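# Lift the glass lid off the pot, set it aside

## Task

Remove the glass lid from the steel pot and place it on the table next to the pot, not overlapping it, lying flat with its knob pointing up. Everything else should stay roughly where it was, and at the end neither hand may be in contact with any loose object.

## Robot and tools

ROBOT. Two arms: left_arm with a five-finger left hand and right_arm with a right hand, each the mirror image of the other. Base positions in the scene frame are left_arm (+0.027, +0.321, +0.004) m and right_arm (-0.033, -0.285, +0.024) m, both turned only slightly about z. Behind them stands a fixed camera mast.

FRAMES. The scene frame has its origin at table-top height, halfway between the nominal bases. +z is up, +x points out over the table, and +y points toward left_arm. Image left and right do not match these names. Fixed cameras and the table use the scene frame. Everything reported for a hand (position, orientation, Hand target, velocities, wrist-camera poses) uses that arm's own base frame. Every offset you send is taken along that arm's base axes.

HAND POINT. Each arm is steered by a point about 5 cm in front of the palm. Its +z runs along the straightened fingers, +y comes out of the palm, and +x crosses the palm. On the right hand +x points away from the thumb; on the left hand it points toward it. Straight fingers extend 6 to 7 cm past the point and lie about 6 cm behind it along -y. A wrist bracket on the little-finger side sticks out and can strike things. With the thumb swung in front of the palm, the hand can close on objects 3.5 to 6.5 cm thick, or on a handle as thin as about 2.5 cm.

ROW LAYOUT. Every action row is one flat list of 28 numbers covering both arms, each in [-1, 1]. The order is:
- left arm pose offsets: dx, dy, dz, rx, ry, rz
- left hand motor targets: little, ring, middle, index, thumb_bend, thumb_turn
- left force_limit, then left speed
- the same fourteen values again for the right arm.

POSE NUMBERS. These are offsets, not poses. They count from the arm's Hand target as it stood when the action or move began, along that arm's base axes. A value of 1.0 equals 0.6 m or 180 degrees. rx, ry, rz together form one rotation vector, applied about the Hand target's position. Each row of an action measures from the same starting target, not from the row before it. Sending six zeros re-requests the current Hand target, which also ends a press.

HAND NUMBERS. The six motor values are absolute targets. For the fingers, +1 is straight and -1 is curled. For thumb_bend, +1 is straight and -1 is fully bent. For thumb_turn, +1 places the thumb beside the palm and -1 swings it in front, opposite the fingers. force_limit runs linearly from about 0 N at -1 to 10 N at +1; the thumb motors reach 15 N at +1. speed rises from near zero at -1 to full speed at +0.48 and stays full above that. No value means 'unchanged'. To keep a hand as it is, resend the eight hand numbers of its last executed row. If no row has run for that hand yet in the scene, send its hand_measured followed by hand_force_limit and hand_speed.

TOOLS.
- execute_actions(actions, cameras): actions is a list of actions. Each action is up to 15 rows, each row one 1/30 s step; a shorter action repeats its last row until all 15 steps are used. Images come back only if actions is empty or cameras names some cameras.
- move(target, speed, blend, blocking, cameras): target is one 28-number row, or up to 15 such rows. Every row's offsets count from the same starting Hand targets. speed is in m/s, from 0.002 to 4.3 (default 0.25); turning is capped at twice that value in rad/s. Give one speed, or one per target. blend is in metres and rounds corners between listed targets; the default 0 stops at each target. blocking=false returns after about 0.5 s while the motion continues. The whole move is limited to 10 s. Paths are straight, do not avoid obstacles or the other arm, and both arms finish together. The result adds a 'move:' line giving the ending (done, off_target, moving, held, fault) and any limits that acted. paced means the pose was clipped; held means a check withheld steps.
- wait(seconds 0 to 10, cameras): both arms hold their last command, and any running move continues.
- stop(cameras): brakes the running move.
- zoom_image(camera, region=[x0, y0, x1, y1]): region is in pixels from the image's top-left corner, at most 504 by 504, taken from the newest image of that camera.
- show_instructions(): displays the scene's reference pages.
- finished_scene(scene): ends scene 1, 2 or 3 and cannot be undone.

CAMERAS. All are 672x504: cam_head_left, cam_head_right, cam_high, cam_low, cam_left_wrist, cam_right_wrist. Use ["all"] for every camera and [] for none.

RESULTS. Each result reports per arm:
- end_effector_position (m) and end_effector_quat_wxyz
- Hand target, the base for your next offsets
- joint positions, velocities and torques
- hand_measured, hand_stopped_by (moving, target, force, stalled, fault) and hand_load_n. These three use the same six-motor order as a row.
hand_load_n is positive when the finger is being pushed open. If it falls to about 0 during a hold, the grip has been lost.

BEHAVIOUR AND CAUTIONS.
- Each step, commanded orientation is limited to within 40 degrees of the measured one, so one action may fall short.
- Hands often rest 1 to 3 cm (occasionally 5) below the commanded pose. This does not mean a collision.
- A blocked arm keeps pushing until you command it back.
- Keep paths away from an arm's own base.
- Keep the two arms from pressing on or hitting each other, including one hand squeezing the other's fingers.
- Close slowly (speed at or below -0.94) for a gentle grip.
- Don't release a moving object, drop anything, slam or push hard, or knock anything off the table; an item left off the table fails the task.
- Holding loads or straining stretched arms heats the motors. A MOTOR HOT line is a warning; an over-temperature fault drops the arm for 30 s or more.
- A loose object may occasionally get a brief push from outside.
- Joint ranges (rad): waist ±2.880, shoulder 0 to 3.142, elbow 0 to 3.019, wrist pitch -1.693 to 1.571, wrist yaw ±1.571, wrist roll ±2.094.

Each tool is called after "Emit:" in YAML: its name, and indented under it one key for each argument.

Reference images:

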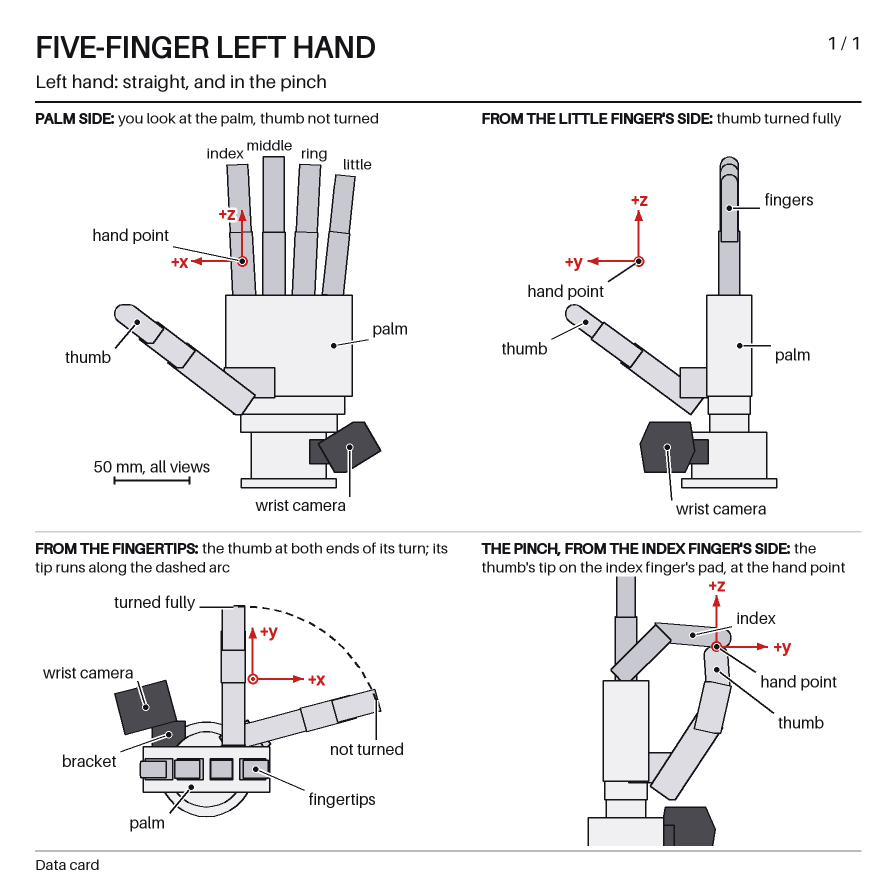

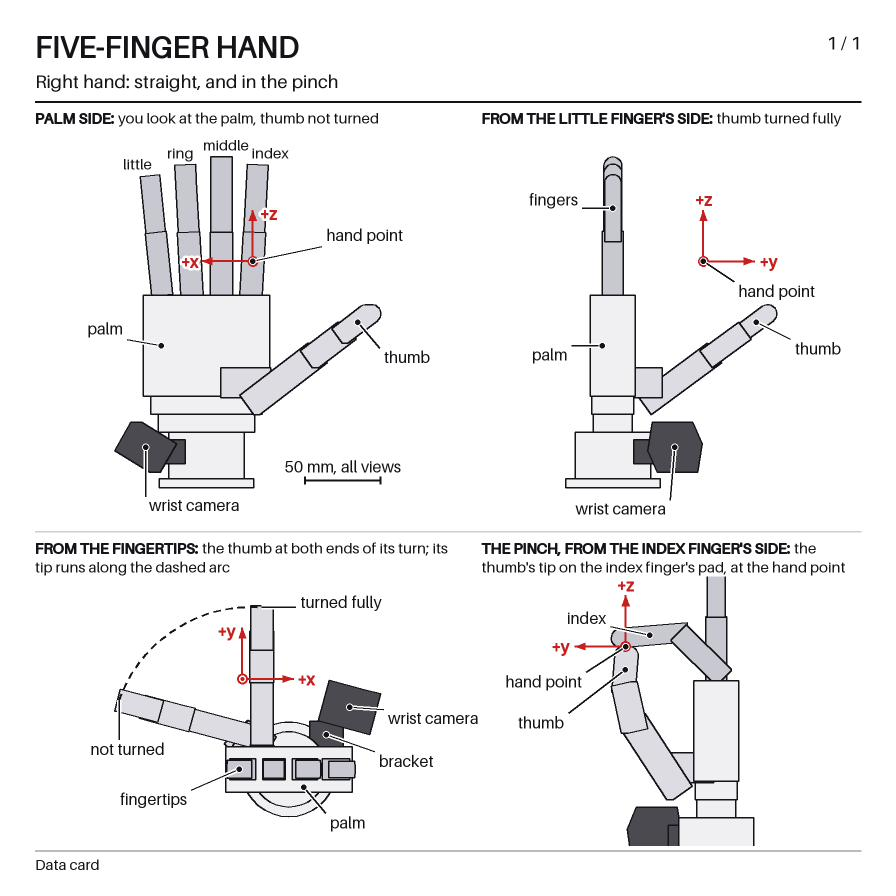

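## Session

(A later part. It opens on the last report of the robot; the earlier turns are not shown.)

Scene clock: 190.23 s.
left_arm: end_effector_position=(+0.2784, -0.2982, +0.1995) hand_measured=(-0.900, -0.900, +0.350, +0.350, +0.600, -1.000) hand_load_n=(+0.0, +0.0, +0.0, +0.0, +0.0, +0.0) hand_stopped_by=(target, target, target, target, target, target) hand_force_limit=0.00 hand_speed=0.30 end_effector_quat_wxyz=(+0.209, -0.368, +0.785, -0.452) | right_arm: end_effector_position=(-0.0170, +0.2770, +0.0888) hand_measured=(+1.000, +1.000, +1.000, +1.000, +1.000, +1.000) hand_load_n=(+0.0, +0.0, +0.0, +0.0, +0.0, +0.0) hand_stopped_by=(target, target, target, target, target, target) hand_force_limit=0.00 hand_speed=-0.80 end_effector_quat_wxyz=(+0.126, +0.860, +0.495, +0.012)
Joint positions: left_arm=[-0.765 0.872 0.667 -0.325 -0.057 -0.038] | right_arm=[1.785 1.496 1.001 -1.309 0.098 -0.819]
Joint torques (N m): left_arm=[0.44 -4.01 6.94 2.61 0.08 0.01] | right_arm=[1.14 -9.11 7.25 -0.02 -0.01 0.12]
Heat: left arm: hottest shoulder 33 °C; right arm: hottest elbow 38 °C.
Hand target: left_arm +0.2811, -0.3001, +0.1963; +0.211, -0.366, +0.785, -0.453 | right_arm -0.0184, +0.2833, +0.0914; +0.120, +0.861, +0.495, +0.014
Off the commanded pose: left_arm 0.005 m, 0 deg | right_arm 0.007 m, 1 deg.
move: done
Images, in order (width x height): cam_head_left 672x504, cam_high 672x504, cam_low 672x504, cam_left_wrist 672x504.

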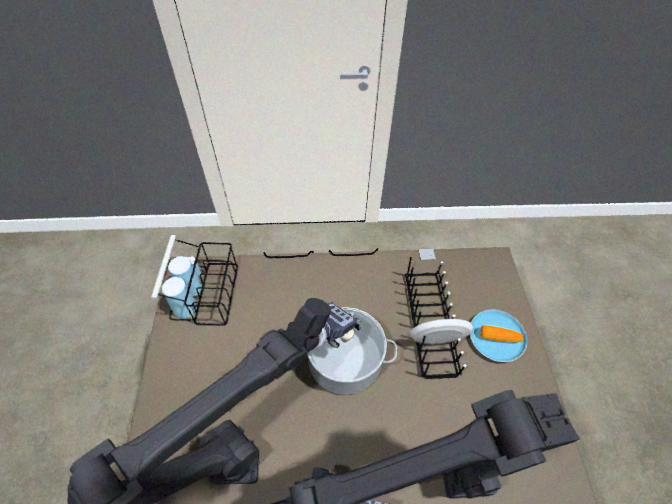

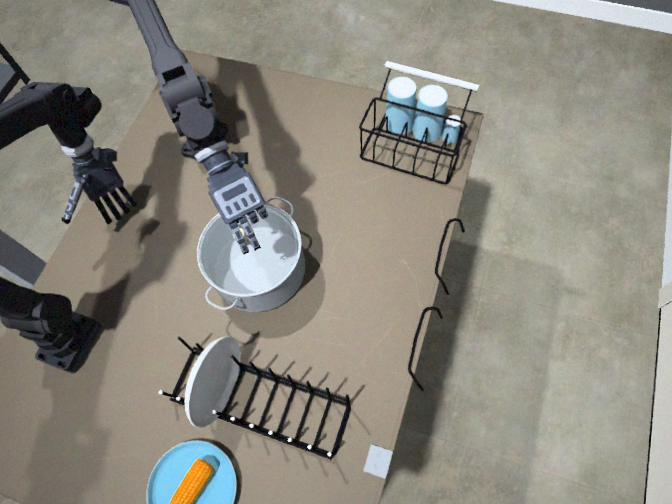

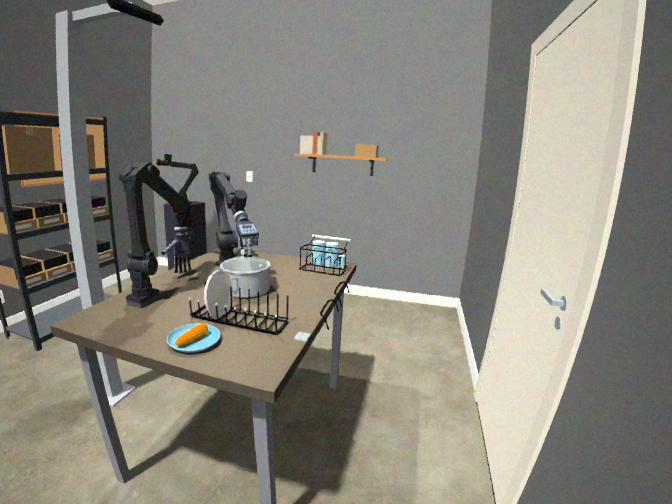

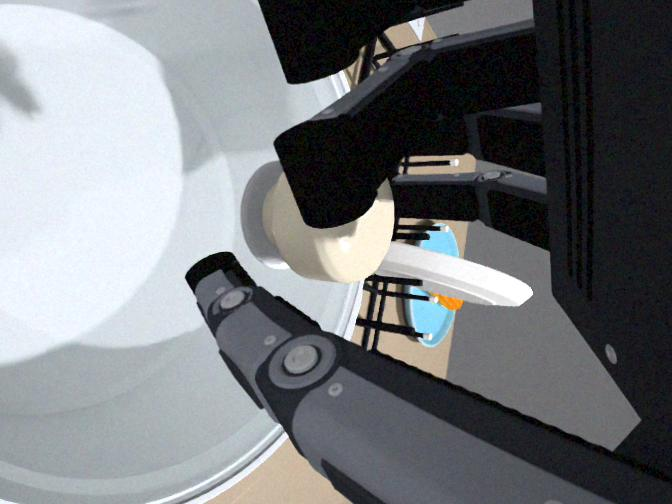

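Emit:
move:
  target:
    - [-0.0035, -0.0035, 0, 0, 0, 0, -0.9, -0.9, 0.35, 0.35, 0.6, -1, 0, 0.3, 0,0,0,0,0,0, 1,1,1,1,1,1,0,-0.8]
    - [-0.0035, -0.0035, 0, 0, 0, 0, -0.9, -0.9, -0.3, -0.3, 0.0, -1, -0.6, -0.85, 0,0,0,0,0,0, 1,1,1,1,1,1,0,-0.8]
  cameras: ["cam_head_left","cam_high","cam_low","cam_left_wrist"]
  speed: 0.05

Emit:
zoom_image:
  camera: "cam_head_left"
  region: [290, 280, 410, 370]

Emit:
zoom_image:
  camera: "cam_high"
  region: [190, 180, 310, 280]

Emit:
zoom_image:
  camera: "cam_low"
  region: [210, 220, 290, 300]

Scene clock: 206.20 s.
left_arm: end_effector_position=(+0.2793, -0.2979, +0.1990) hand_measured=(-0.900, -0.900, +0.198, +0.212, +0.310, -1.000) hand_load_n=(+0.0, +0.0, +2.0, +0.0, +3.0, +0.5) hand_stopped_by=(target, target, force, force, force, target) hand_force_limit=-0.60 hand_speed=-0.85 end_effector_quat_wxyz=(+0.211, -0.369, +0.784, -0.451) | right_arm: end_effector_position=(-0.0170, +0.2770, +0.0888) hand_measured=(+1.000, +1.000, +1.000, +1.000, +1.000, +1.000) hand_load_n=(+0.0, +0.0, +0.0, +0.0, +0.0, +0.0) hand_stopped_by=(target, target, target, target, target, target) hand_force_limit=0.00 hand_speed=-0.80 end_effector_quat_wxyz=(+0.126, +0.860, +0.495, +0.012)
Joint positions: left_arm=[-0.765 0.873 0.667 -0.323 -0.063 -0.038] | right_arm=[1.785 1.496 1.001 -1.309 0.098 -0.819]
Joint torques (N m): left_arm=[-0.32 -4.07 7.04 2.61 -0.1 -0.05] | right_arm=[1.14 -9.11 7.25 -0.02 -0.01 0.12]
Heat: left arm: hottest elbow 34 °C; right arm: hottest elbow 38 °C.
Hand target: left_arm +0.2789, -0.3022, +0.1963; +0.211, -0.366, +0.785, -0.453 | right_arm -0.0184, +0.2833, +0.0914; +0.120, +0.861, +0.495, +0.014
Off the commanded pose: left_arm 0.005 m, 0 deg | right_arm 0.007 m, 1 deg.
move: done
Images, in order (width x height): cam_head_left 672x504, cam_high 672x504, cam_low 672x504, cam_left_wrist 672x504.

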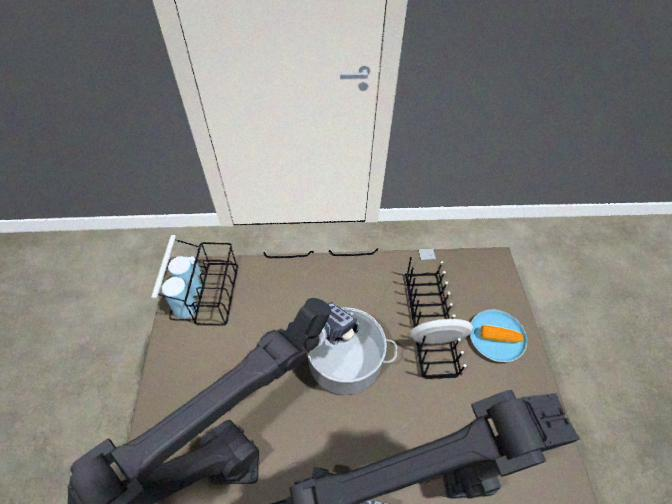

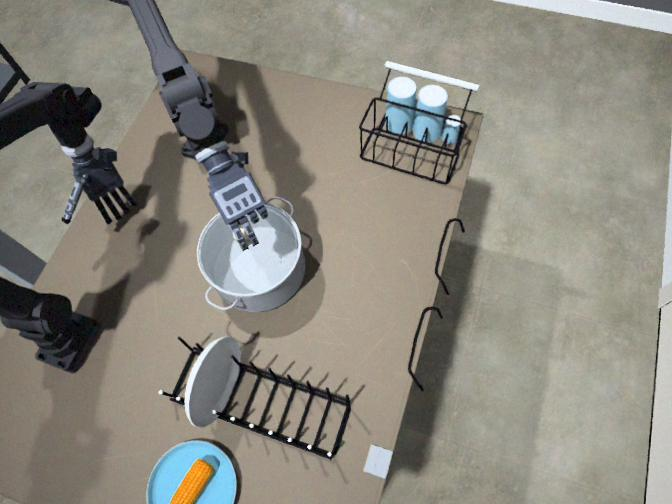

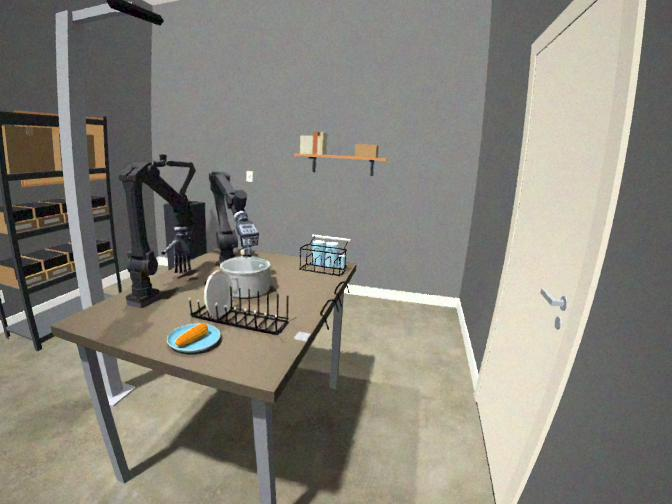

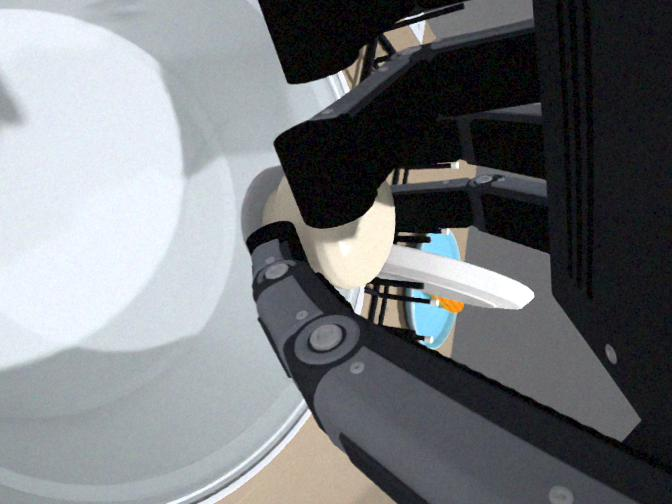

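Scaled by 4.200 from the camera's 672x504 image, which has a finer 960x720 frame.

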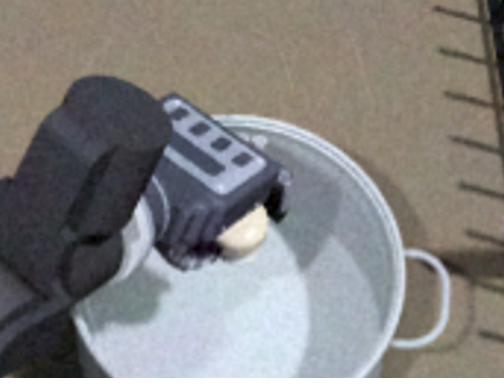

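Scaled by 4.200 from the camera's 672x504 image, which has a finer 960x720 frame.

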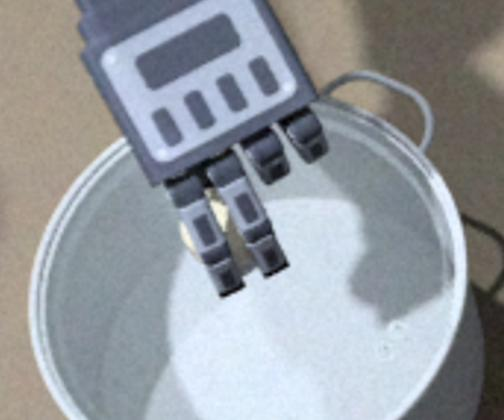

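Scaled by 6.300 from the camera's 672x504 image, which has a finer 960x720 frame.

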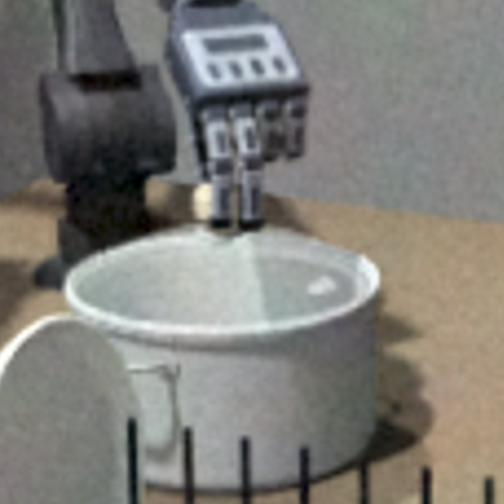

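Emit:
execute_actions:
  actions:
    - [[0,0,0,0,0,0,-0.9,-0.9,-0.35,-0.35,-0.05,-1,0.2,-0.85,0,0,0,0,0,0,1,1,1,1,1,1,0,-0.8]]
    - [[0,0,0,0,0,0,-0.9,-0.9,-0.35,-0.35,-0.05,-1,0.2,-0.85,0,0,0,0,0,0,1,1,1,1,1,1,0,-0.8]]
  cameras: ["cam_head_left","cam_left_wrist"]

Scene clock: 212.00 s.
left_arm: end_effector_position=(+0.2794, -0.2981, +0.1989) hand_measured=(-0.900, -0.900, +0.188, +0.188, +0.300, -1.000) hand_load_n=(+0.0, +0.0, +5.5, +8.0, +9.5, +0.0) hand_stopped_by=(target, target, force, force, force, target) hand_force_limit=0.20 hand_speed=-0.85 end_effector_quat_wxyz=(+0.211, -0.369, +0.784, -0.451) | right_arm: end_effector_position=(-0.0170, +0.2770, +0.0888) hand_measured=(+1.000, +1.000, +1.000, +1.000, +1.000, +1.000) hand_load_n=(+0.0, +0.0, +0.0, +0.0, -0.5, +0.0) hand_stopped_by=(target, target, target, target, target, target) hand_force_limit=0.00 hand_speed=-0.80 end_effector_quat_wxyz=(+0.126, +0.860, +0.495, +0.012)
Joint positions: left_arm=[-0.765 0.874 0.667 -0.321 -0.063 -0.038] | right_arm=[1.785 1.496 1.001 -1.309 0.098 -0.819]
Joint torques (N m): left_arm=[-0.21 -3.9 7.01 2.58 -0.1 -0.05] | right_arm=[1.14 -9.11 7.25 -0.02 -0.01 0.12]
Heat: left arm: hottest elbow 34 °C; right arm: hottest elbow 38 °C.
Hand target: left_arm +0.2790, -0.3023, +0.1962; +0.211, -0.366, +0.785, -0.453 | right_arm -0.0184, +0.2833, +0.0914; +0.120, +0.861, +0.495, +0.014
Off the commanded pose: left_arm 0.005 m, 0 deg | right_arm 0.007 m, 1 deg.
Images, in order (width x height): cam_head_left 672x504, cam_left_wrist 672x504.

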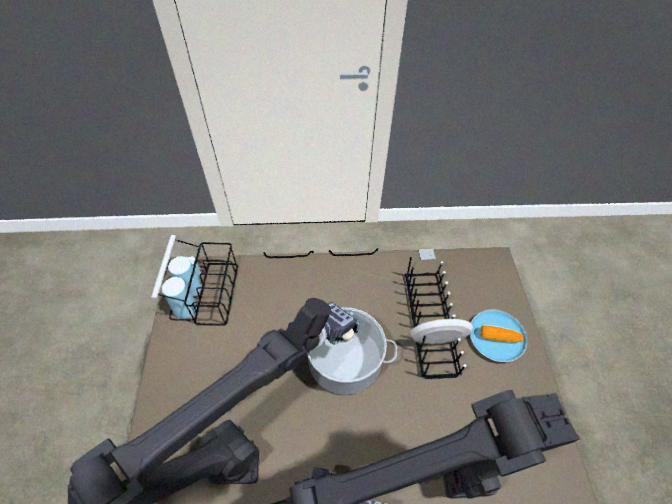

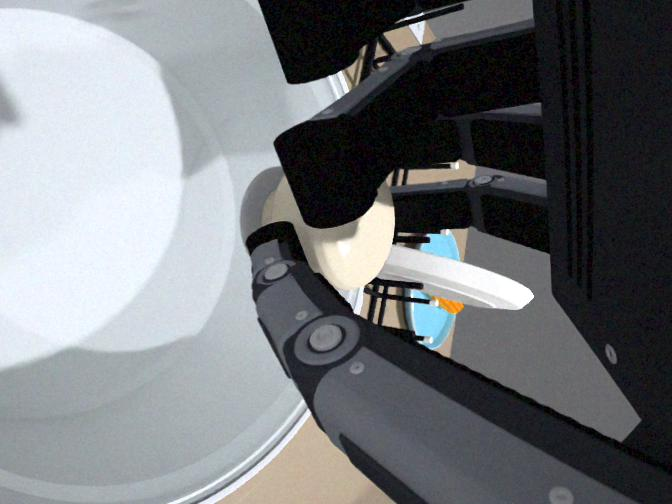

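Emit:
move:
  target: [0, 0, 0.1, 0, 0, 0, -0.9, -0.9, -0.35, -0.35, -0.05, -1, 0.2, -0.85, 0,0,0,0,0,0, 1,1,1,1,1,1,0,-0.8]
  cameras: ["all"]
  speed: 0.08

Emit:
zoom_image:
  camera: "cam_low"
  region: [190, 200, 310, 300]

Scene clock: 225.97 s.
left_arm: end_effector_position=(+0.2697, -0.2887, +0.2025) hand_measured=(-0.900, -0.900, +0.188, +0.188, +0.302, -1.000) hand_load_n=(+0.0, +0.0, +9.0, +10.5, +15.0, +0.5) hand_stopped_by=(target, target, force, force, force, target) hand_force_limit=0.20 hand_speed=-0.85 end_effector_quat_wxyz=(+0.198, -0.377, +0.804, -0.415) | right_arm: end_effector_position=(-0.0170, +0.2770, +0.0888) hand_measured=(+1.000, +1.000, +1.000, +1.000, +1.000, +1.000) hand_load_n=(+0.0, +0.0, +0.0, +0.0, +0.0, -0.5) hand_stopped_by=(target, target, target, target, target, target) hand_force_limit=0.00 hand_speed=-0.80 end_effector_quat_wxyz=(+0.126, +0.860, +0.495, +0.012)
Joint positions: left_arm=[-0.765 0.874 0.722 -0.465 -0.063 -0.038] | right_arm=[1.785 1.496 1.001 -1.309 0.098 -0.819]
Joint torques (N m): left_arm=[-0.26 -7 13.05 1.32 -0.06 -0.04] | right_arm=[1.14 -9.11 7.25 -0.02 -0.01 0.12]
Heat: left arm: hottest elbow 34 °C; right arm: hottest elbow 38 °C.
Hand target: left_arm +0.2789, -0.3022, +0.2561; +0.211, -0.366, +0.785, -0.453 | right_arm -0.0184, +0.2833, +0.0914; +0.120, +0.861, +0.495, +0.014
Off the commanded pose: left_arm 0.056 m, 5 deg | right_arm 0.007 m, 1 deg.
move: off_target (left_arm)

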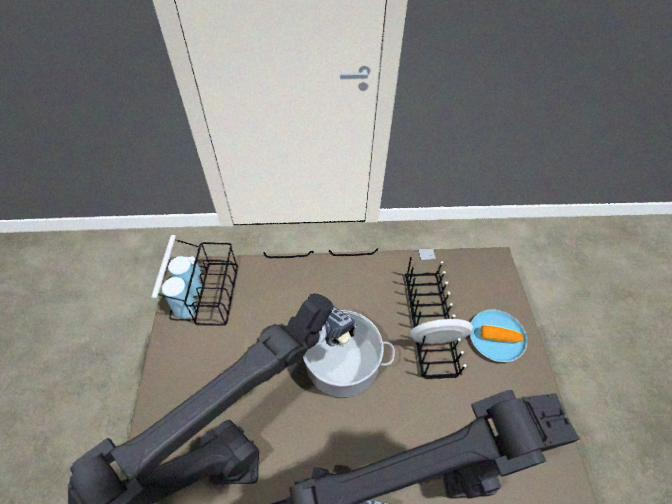

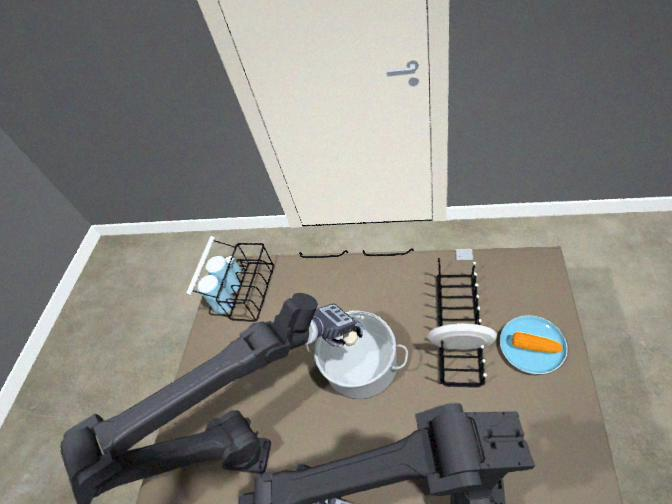

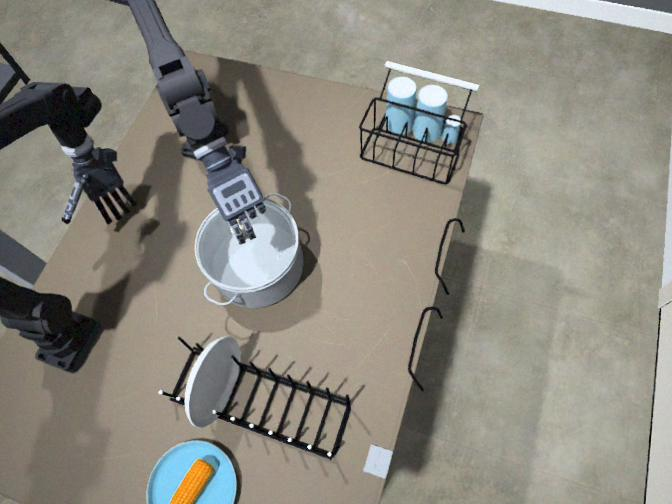

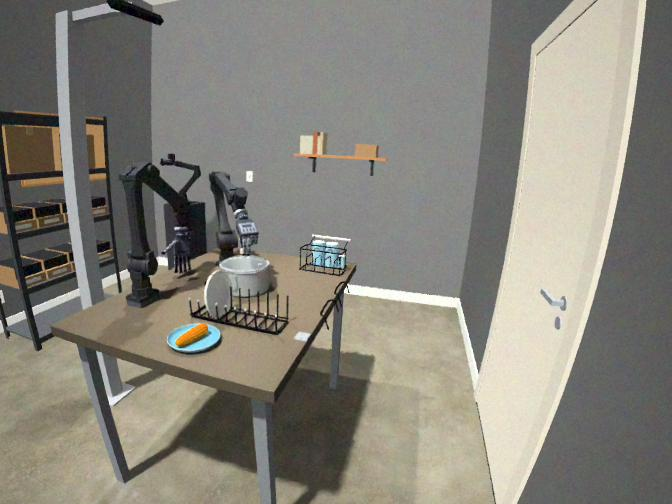

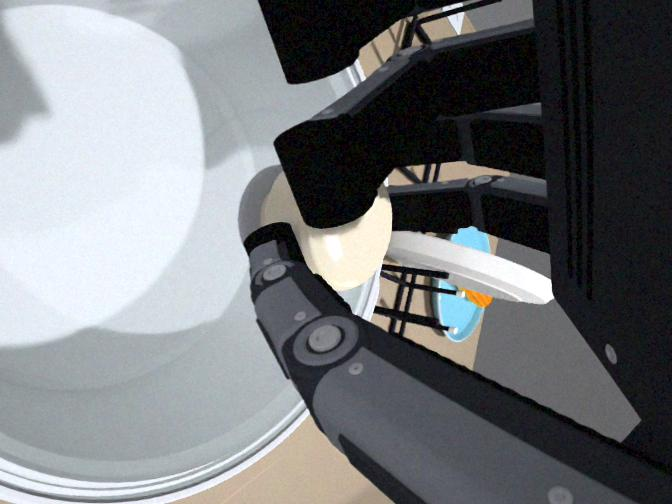

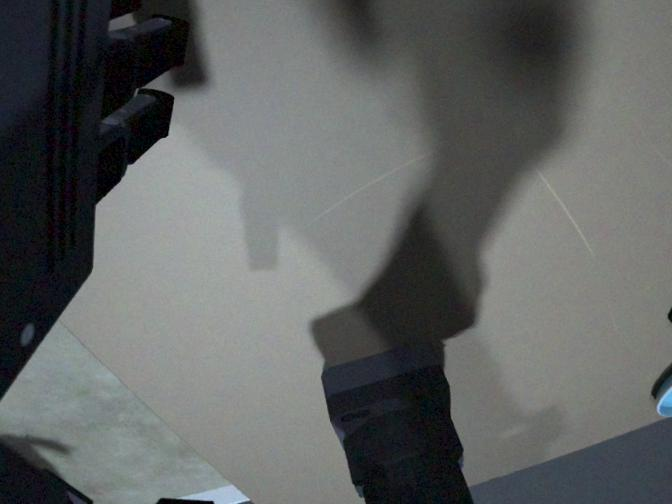

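Scaled by 4.200 from the camera's 672x504 image, which has a finer 960x720 frame.

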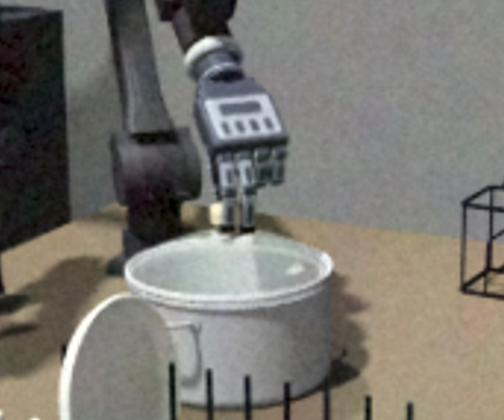

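Emit:
move:
  target: [0, 0, 0.04, 0, 0, 0, -0.9, -0.9, -0.35, -0.35, -0.05, -1, 0.2, -0.85, 0,0,0,0,0,0, 1,1,1,1,1,1,0,-0.8]
  cameras: ["cam_head_left","cam_high","cam_low","cam_left_wrist"]
  speed: 0.08

Emit:
zoom_image:
  camera: "cam_low"
  region: [190, 200, 310, 300]

Scene clock: 241.00 s.
left_arm: end_effector_position=(+0.2711, -0.2895, +0.2458) hand_measured=(-0.900, -0.900, +0.188, +0.188, +0.300, -1.000) hand_load_n=(+0.0, +0.5, +0.0, +0.0, +0.0, +0.5) hand_stopped_by=(target, target, force, force, force, target) hand_force_limit=0.20 hand_speed=-0.85 end_effector_quat_wxyz=(+0.202, -0.375, +0.800, -0.423) | right_arm: end_effector_position=(-0.0170, +0.2770, +0.0888) hand_measured=(+1.000, +1.000, +1.000, +1.000, +1.000, +1.000) hand_load_n=(+0.0, +0.0, +0.0, +0.0, +0.0, +0.0) hand_stopped_by=(target, target, target, target, target, target) hand_force_limit=0.00 hand_speed=-0.80 end_effector_quat_wxyz=(+0.126, +0.860, +0.495, +0.012)
Joint positions: left_arm=[-0.766 0.853 0.815 -0.558 -0.065 -0.037] | right_arm=[1.785 1.496 1.001 -1.309 0.098 -0.819]
Joint torques (N m): left_arm=[-0.26 -5.07 11.34 2.47 0.03 -0.06] | right_arm=[1.14 -9.11 7.25 -0.01 -0.01 0.12]
Heat: left arm: hottest elbow 39 °C; right arm: hottest elbow 38 °C.
Hand target: left_arm +0.2790, -0.3023, +0.2801; +0.211, -0.366, +0.785, -0.453 | right_arm -0.0184, +0.2833, +0.0914; +0.120, +0.861, +0.495, +0.014
Off the commanded pose: left_arm 0.037 m, 4 deg | right_arm 0.007 m, 1 deg.
move: off_target (left_arm)
Images, in order (width x height): cam_head_left 672x504, cam_high 672x504, cam_low 672x504, cam_left_wrist 672x504.

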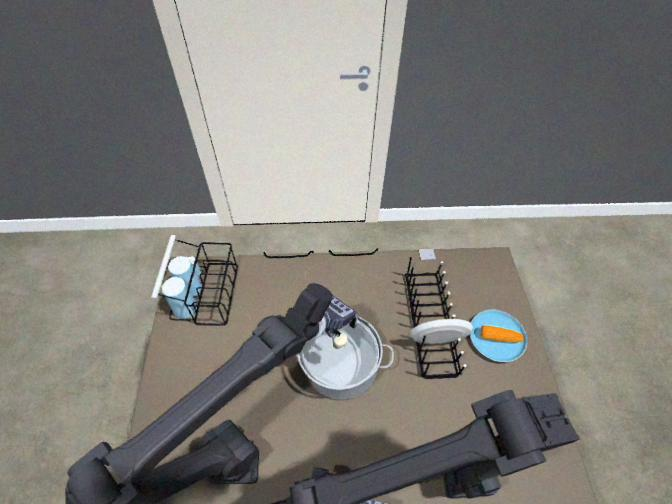

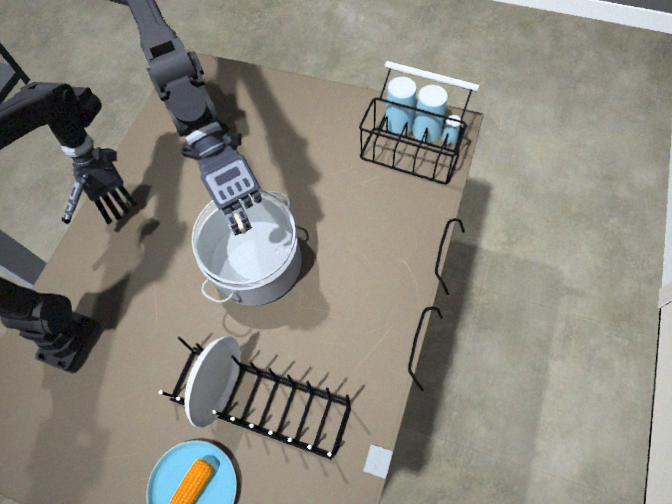

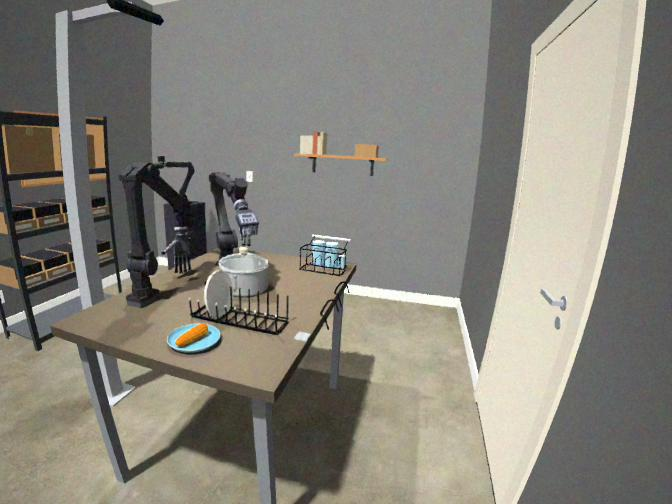

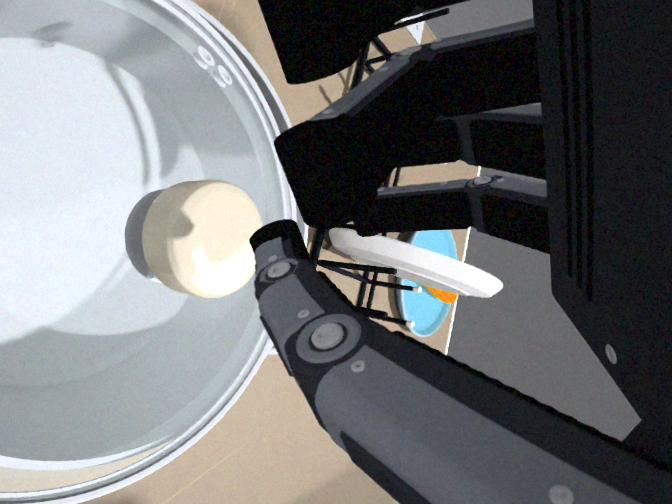

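Scaled by 4.200 from the camera's 672x504 image, which has a finer 960x720 frame.

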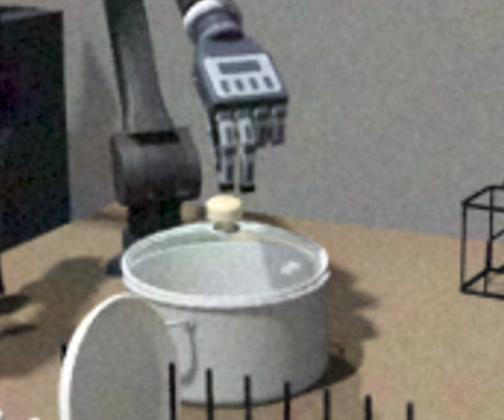

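Emit:
zoom_image:
  camera: "cam_high"
  region: [170, 170, 330, 310]

Emit:
zoom_image:
  camera: "cam_head_left"
  region: [280, 290, 400, 410]

Scaled by 3.150 from the camera's 672x504 image, which has a finer 960x720 frame.

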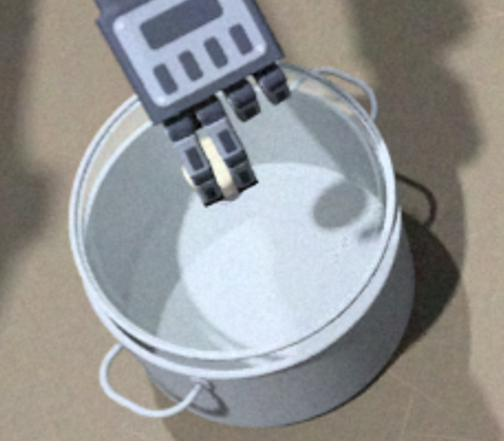

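Scaled by 4.200 from the camera's 672x504 image, which has a finer 960x720 frame.

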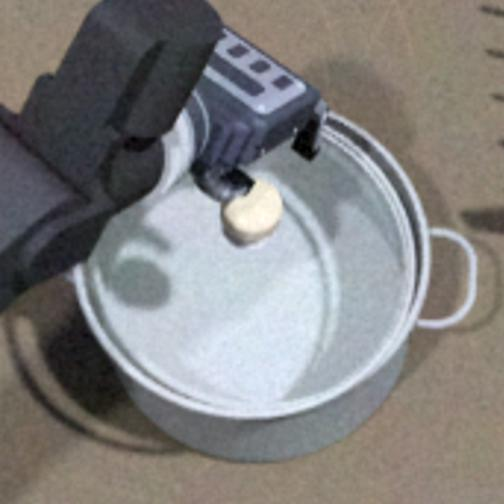

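Emit:
move:
  target:
    - [-0.0367, 0.0355, -0.04, 0, 0, 0, -0.9, -0.9, 0.35, 0.35, 0.6, -1, 0, 0.3, 0,0,0,0,0,0, 1,1,1,1,1,1,0,-0.8]
    - [-0.0367, 0.0355, -0.152, 0, 0, 0, -0.9, -0.9, 0.35, 0.35, 0.6, -1, 0, 0.3, 0,0,0,0,0,0, 1,1,1,1,1,1,0,-0.8]
  cameras: ["cam_head_left","cam_high","cam_low","cam_left_wrist"]
  speed: 0.1

Emit:
zoom_image:
  camera: "cam_head_left"
  region: [280, 280, 400, 370]

Emit:
zoom_image:
  camera: "cam_high"
  region: [180, 170, 300, 270]

Emit:
zoom_image:
  camera: "cam_low"
  region: [210, 220, 290, 300]

Scene clock: 270.47 s.
left_arm: end_effector_position=(+0.2573, -0.2764, +0.1910) hand_measured=(-0.900, -0.900, +0.350, +0.350, +0.600, -1.000) hand_load_n=(+0.0, +0.5, +0.0, +0.0, +0.0, +0.0) hand_stopped_by=(target, target, target, target, target, target) hand_force_limit=0.00 hand_speed=0.30 end_effector_quat_wxyz=(+0.212, -0.369, +0.785, -0.449) | right_arm: end_effector_position=(-0.0170, +0.2770, +0.0888) hand_measured=(+1.000, +1.000, +1.000, +1.000, +1.000, +1.000) hand_load_n=(+0.0, +0.0, +0.0, +0.0, +0.0, +0.0) hand_stopped_by=(target, target, target, target, target, target) hand_force_limit=0.00 hand_speed=-0.80 end_effector_quat_wxyz=(+0.126, +0.860, +0.495, +0.012)
Joint positions: left_arm=[-0.766 0.772 0.602 -0.363 -0.065 -0.037] | right_arm=[1.785 1.496 1.001 -1.309 0.098 -0.819]
Joint torques (N m): left_arm=[-0.15 -2.96 6.91 2.62 -0.02 -0.06] | right_arm=[1.14 -9.11 7.25 -0.02 -0.01 0.12]
Heat: left arm: hottest elbow 39 °C; right arm: hottest elbow 38 °C.
Hand target: left_arm +0.2569, -0.2809, +0.1888; +0.211, -0.366, +0.785, -0.453 | right_arm -0.0184, +0.2833, +0.0914; +0.120, +0.861, +0.495, +0.014
Off the commanded pose: left_arm 0.005 m, 1 deg | right_arm 0.007 m, 1 deg.
move: done
Images, in order (width x height): cam_head_left 672x504, cam_high 672x504, cam_low 672x504, cam_left_wrist 672x504.

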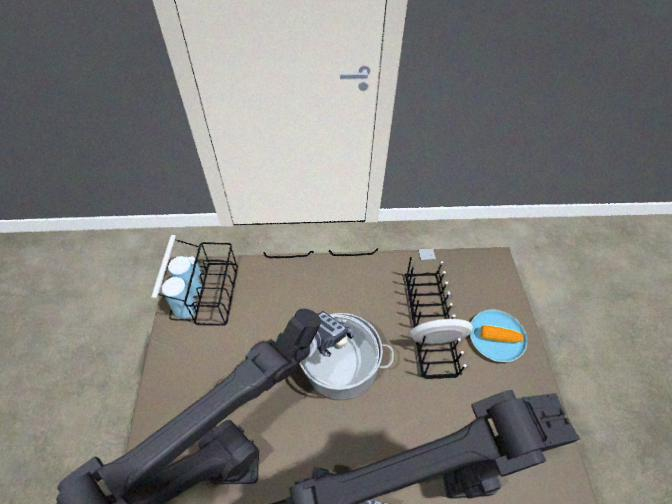

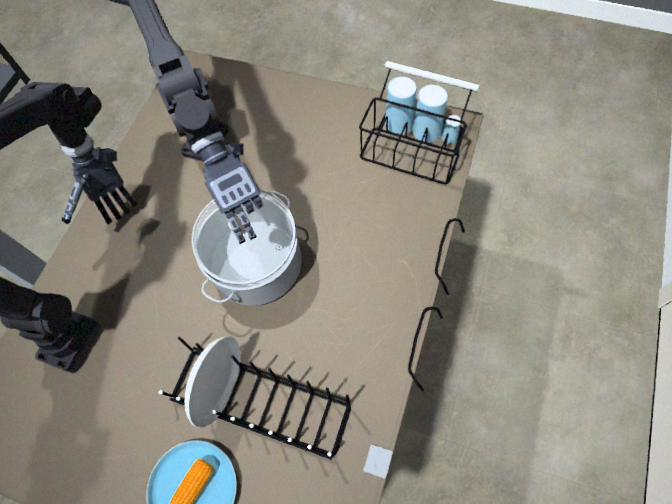

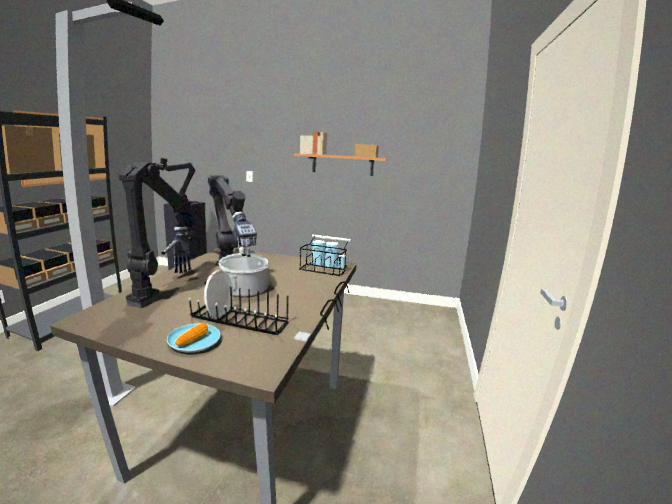

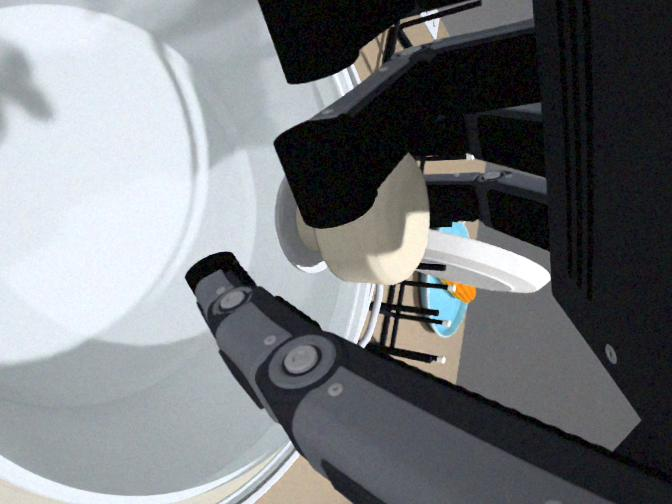

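Scaled by 4.200 from the camera's 672x504 image, which has a finer 960x720 frame.

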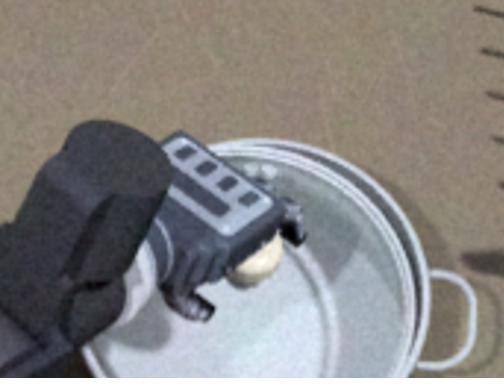

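Scaled by 4.200 from the camera's 672x504 image, which has a finer 960x720 frame.

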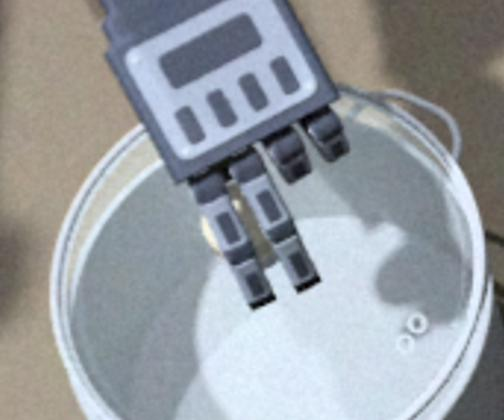

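Scaled by 6.300 from the camera's 672x504 image, which has a finer 960x720 frame.

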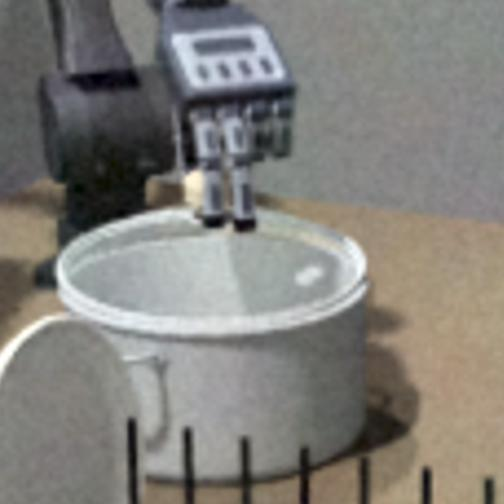

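Emit:
move:
  target: [0.005, -0.0075, 0.036, 0, 0, 0, -0.9, -0.9, 0.35, 0.35, 0.6, -1, 0, 0.3, 0,0,0,0,0,0, 1,1,1,1,1,1,0,-0.8]
  cameras: []
  speed: 0.05

Scene clock: 281.93 s.
left_arm: end_effector_position=(+0.2548, -0.2754, +0.1897) hand_measured=(-0.900, -0.900, +0.350, +0.350, +0.600, -1.000) hand_load_n=(+0.0, +0.0, +0.0, +0.0, -1.5, +0.0) hand_stopped_by=(target, target, target, target, target, target) hand_force_limit=0.00 hand_speed=0.30 end_effector_quat_wxyz=(+0.210, -0.369, +0.789, -0.444) | right_arm: end_effector_position=(-0.0170, +0.2770, +0.0888) hand_measured=(+1.000, +1.000, +1.000, +1.000, +1.000, +1.000) hand_load_n=(+0.0, +0.0, +0.0, +0.0, +0.0, +0.0) hand_stopped_by=(target, target, target, target, target, target) hand_force_limit=0.00 hand_speed=-0.80 end_effector_quat_wxyz=(+0.126, +0.860, +0.495, +0.012)
Joint positions: left_arm=[-0.77 0.772 0.606 -0.381 -0.067 -0.037] | right_arm=[1.785 1.496 1.001 -1.309 0.098 -0.819]
Joint torques (N m): left_arm=[-0.5 -2.61 10.81 1.35 -0.12 -0.08] | right_arm=[1.14 -9.11 7.25 -0.02 -0.01 0.12]
Heat: left arm: hottest elbow 38 °C; right arm: hottest elbow 38 °C.
Hand target: left_arm +0.2600, -0.2854, +0.2106; +0.211, -0.366, +0.785, -0.453 | right_arm -0.0184, +0.2833, +0.0914; +0.120, +0.861, +0.495, +0.014
Off the commanded pose: left_arm 0.024 m, 1 deg | right_arm 0.007 m, 1 deg.
move: off_target (left_arm)
No camera images: "cameras" was empty.


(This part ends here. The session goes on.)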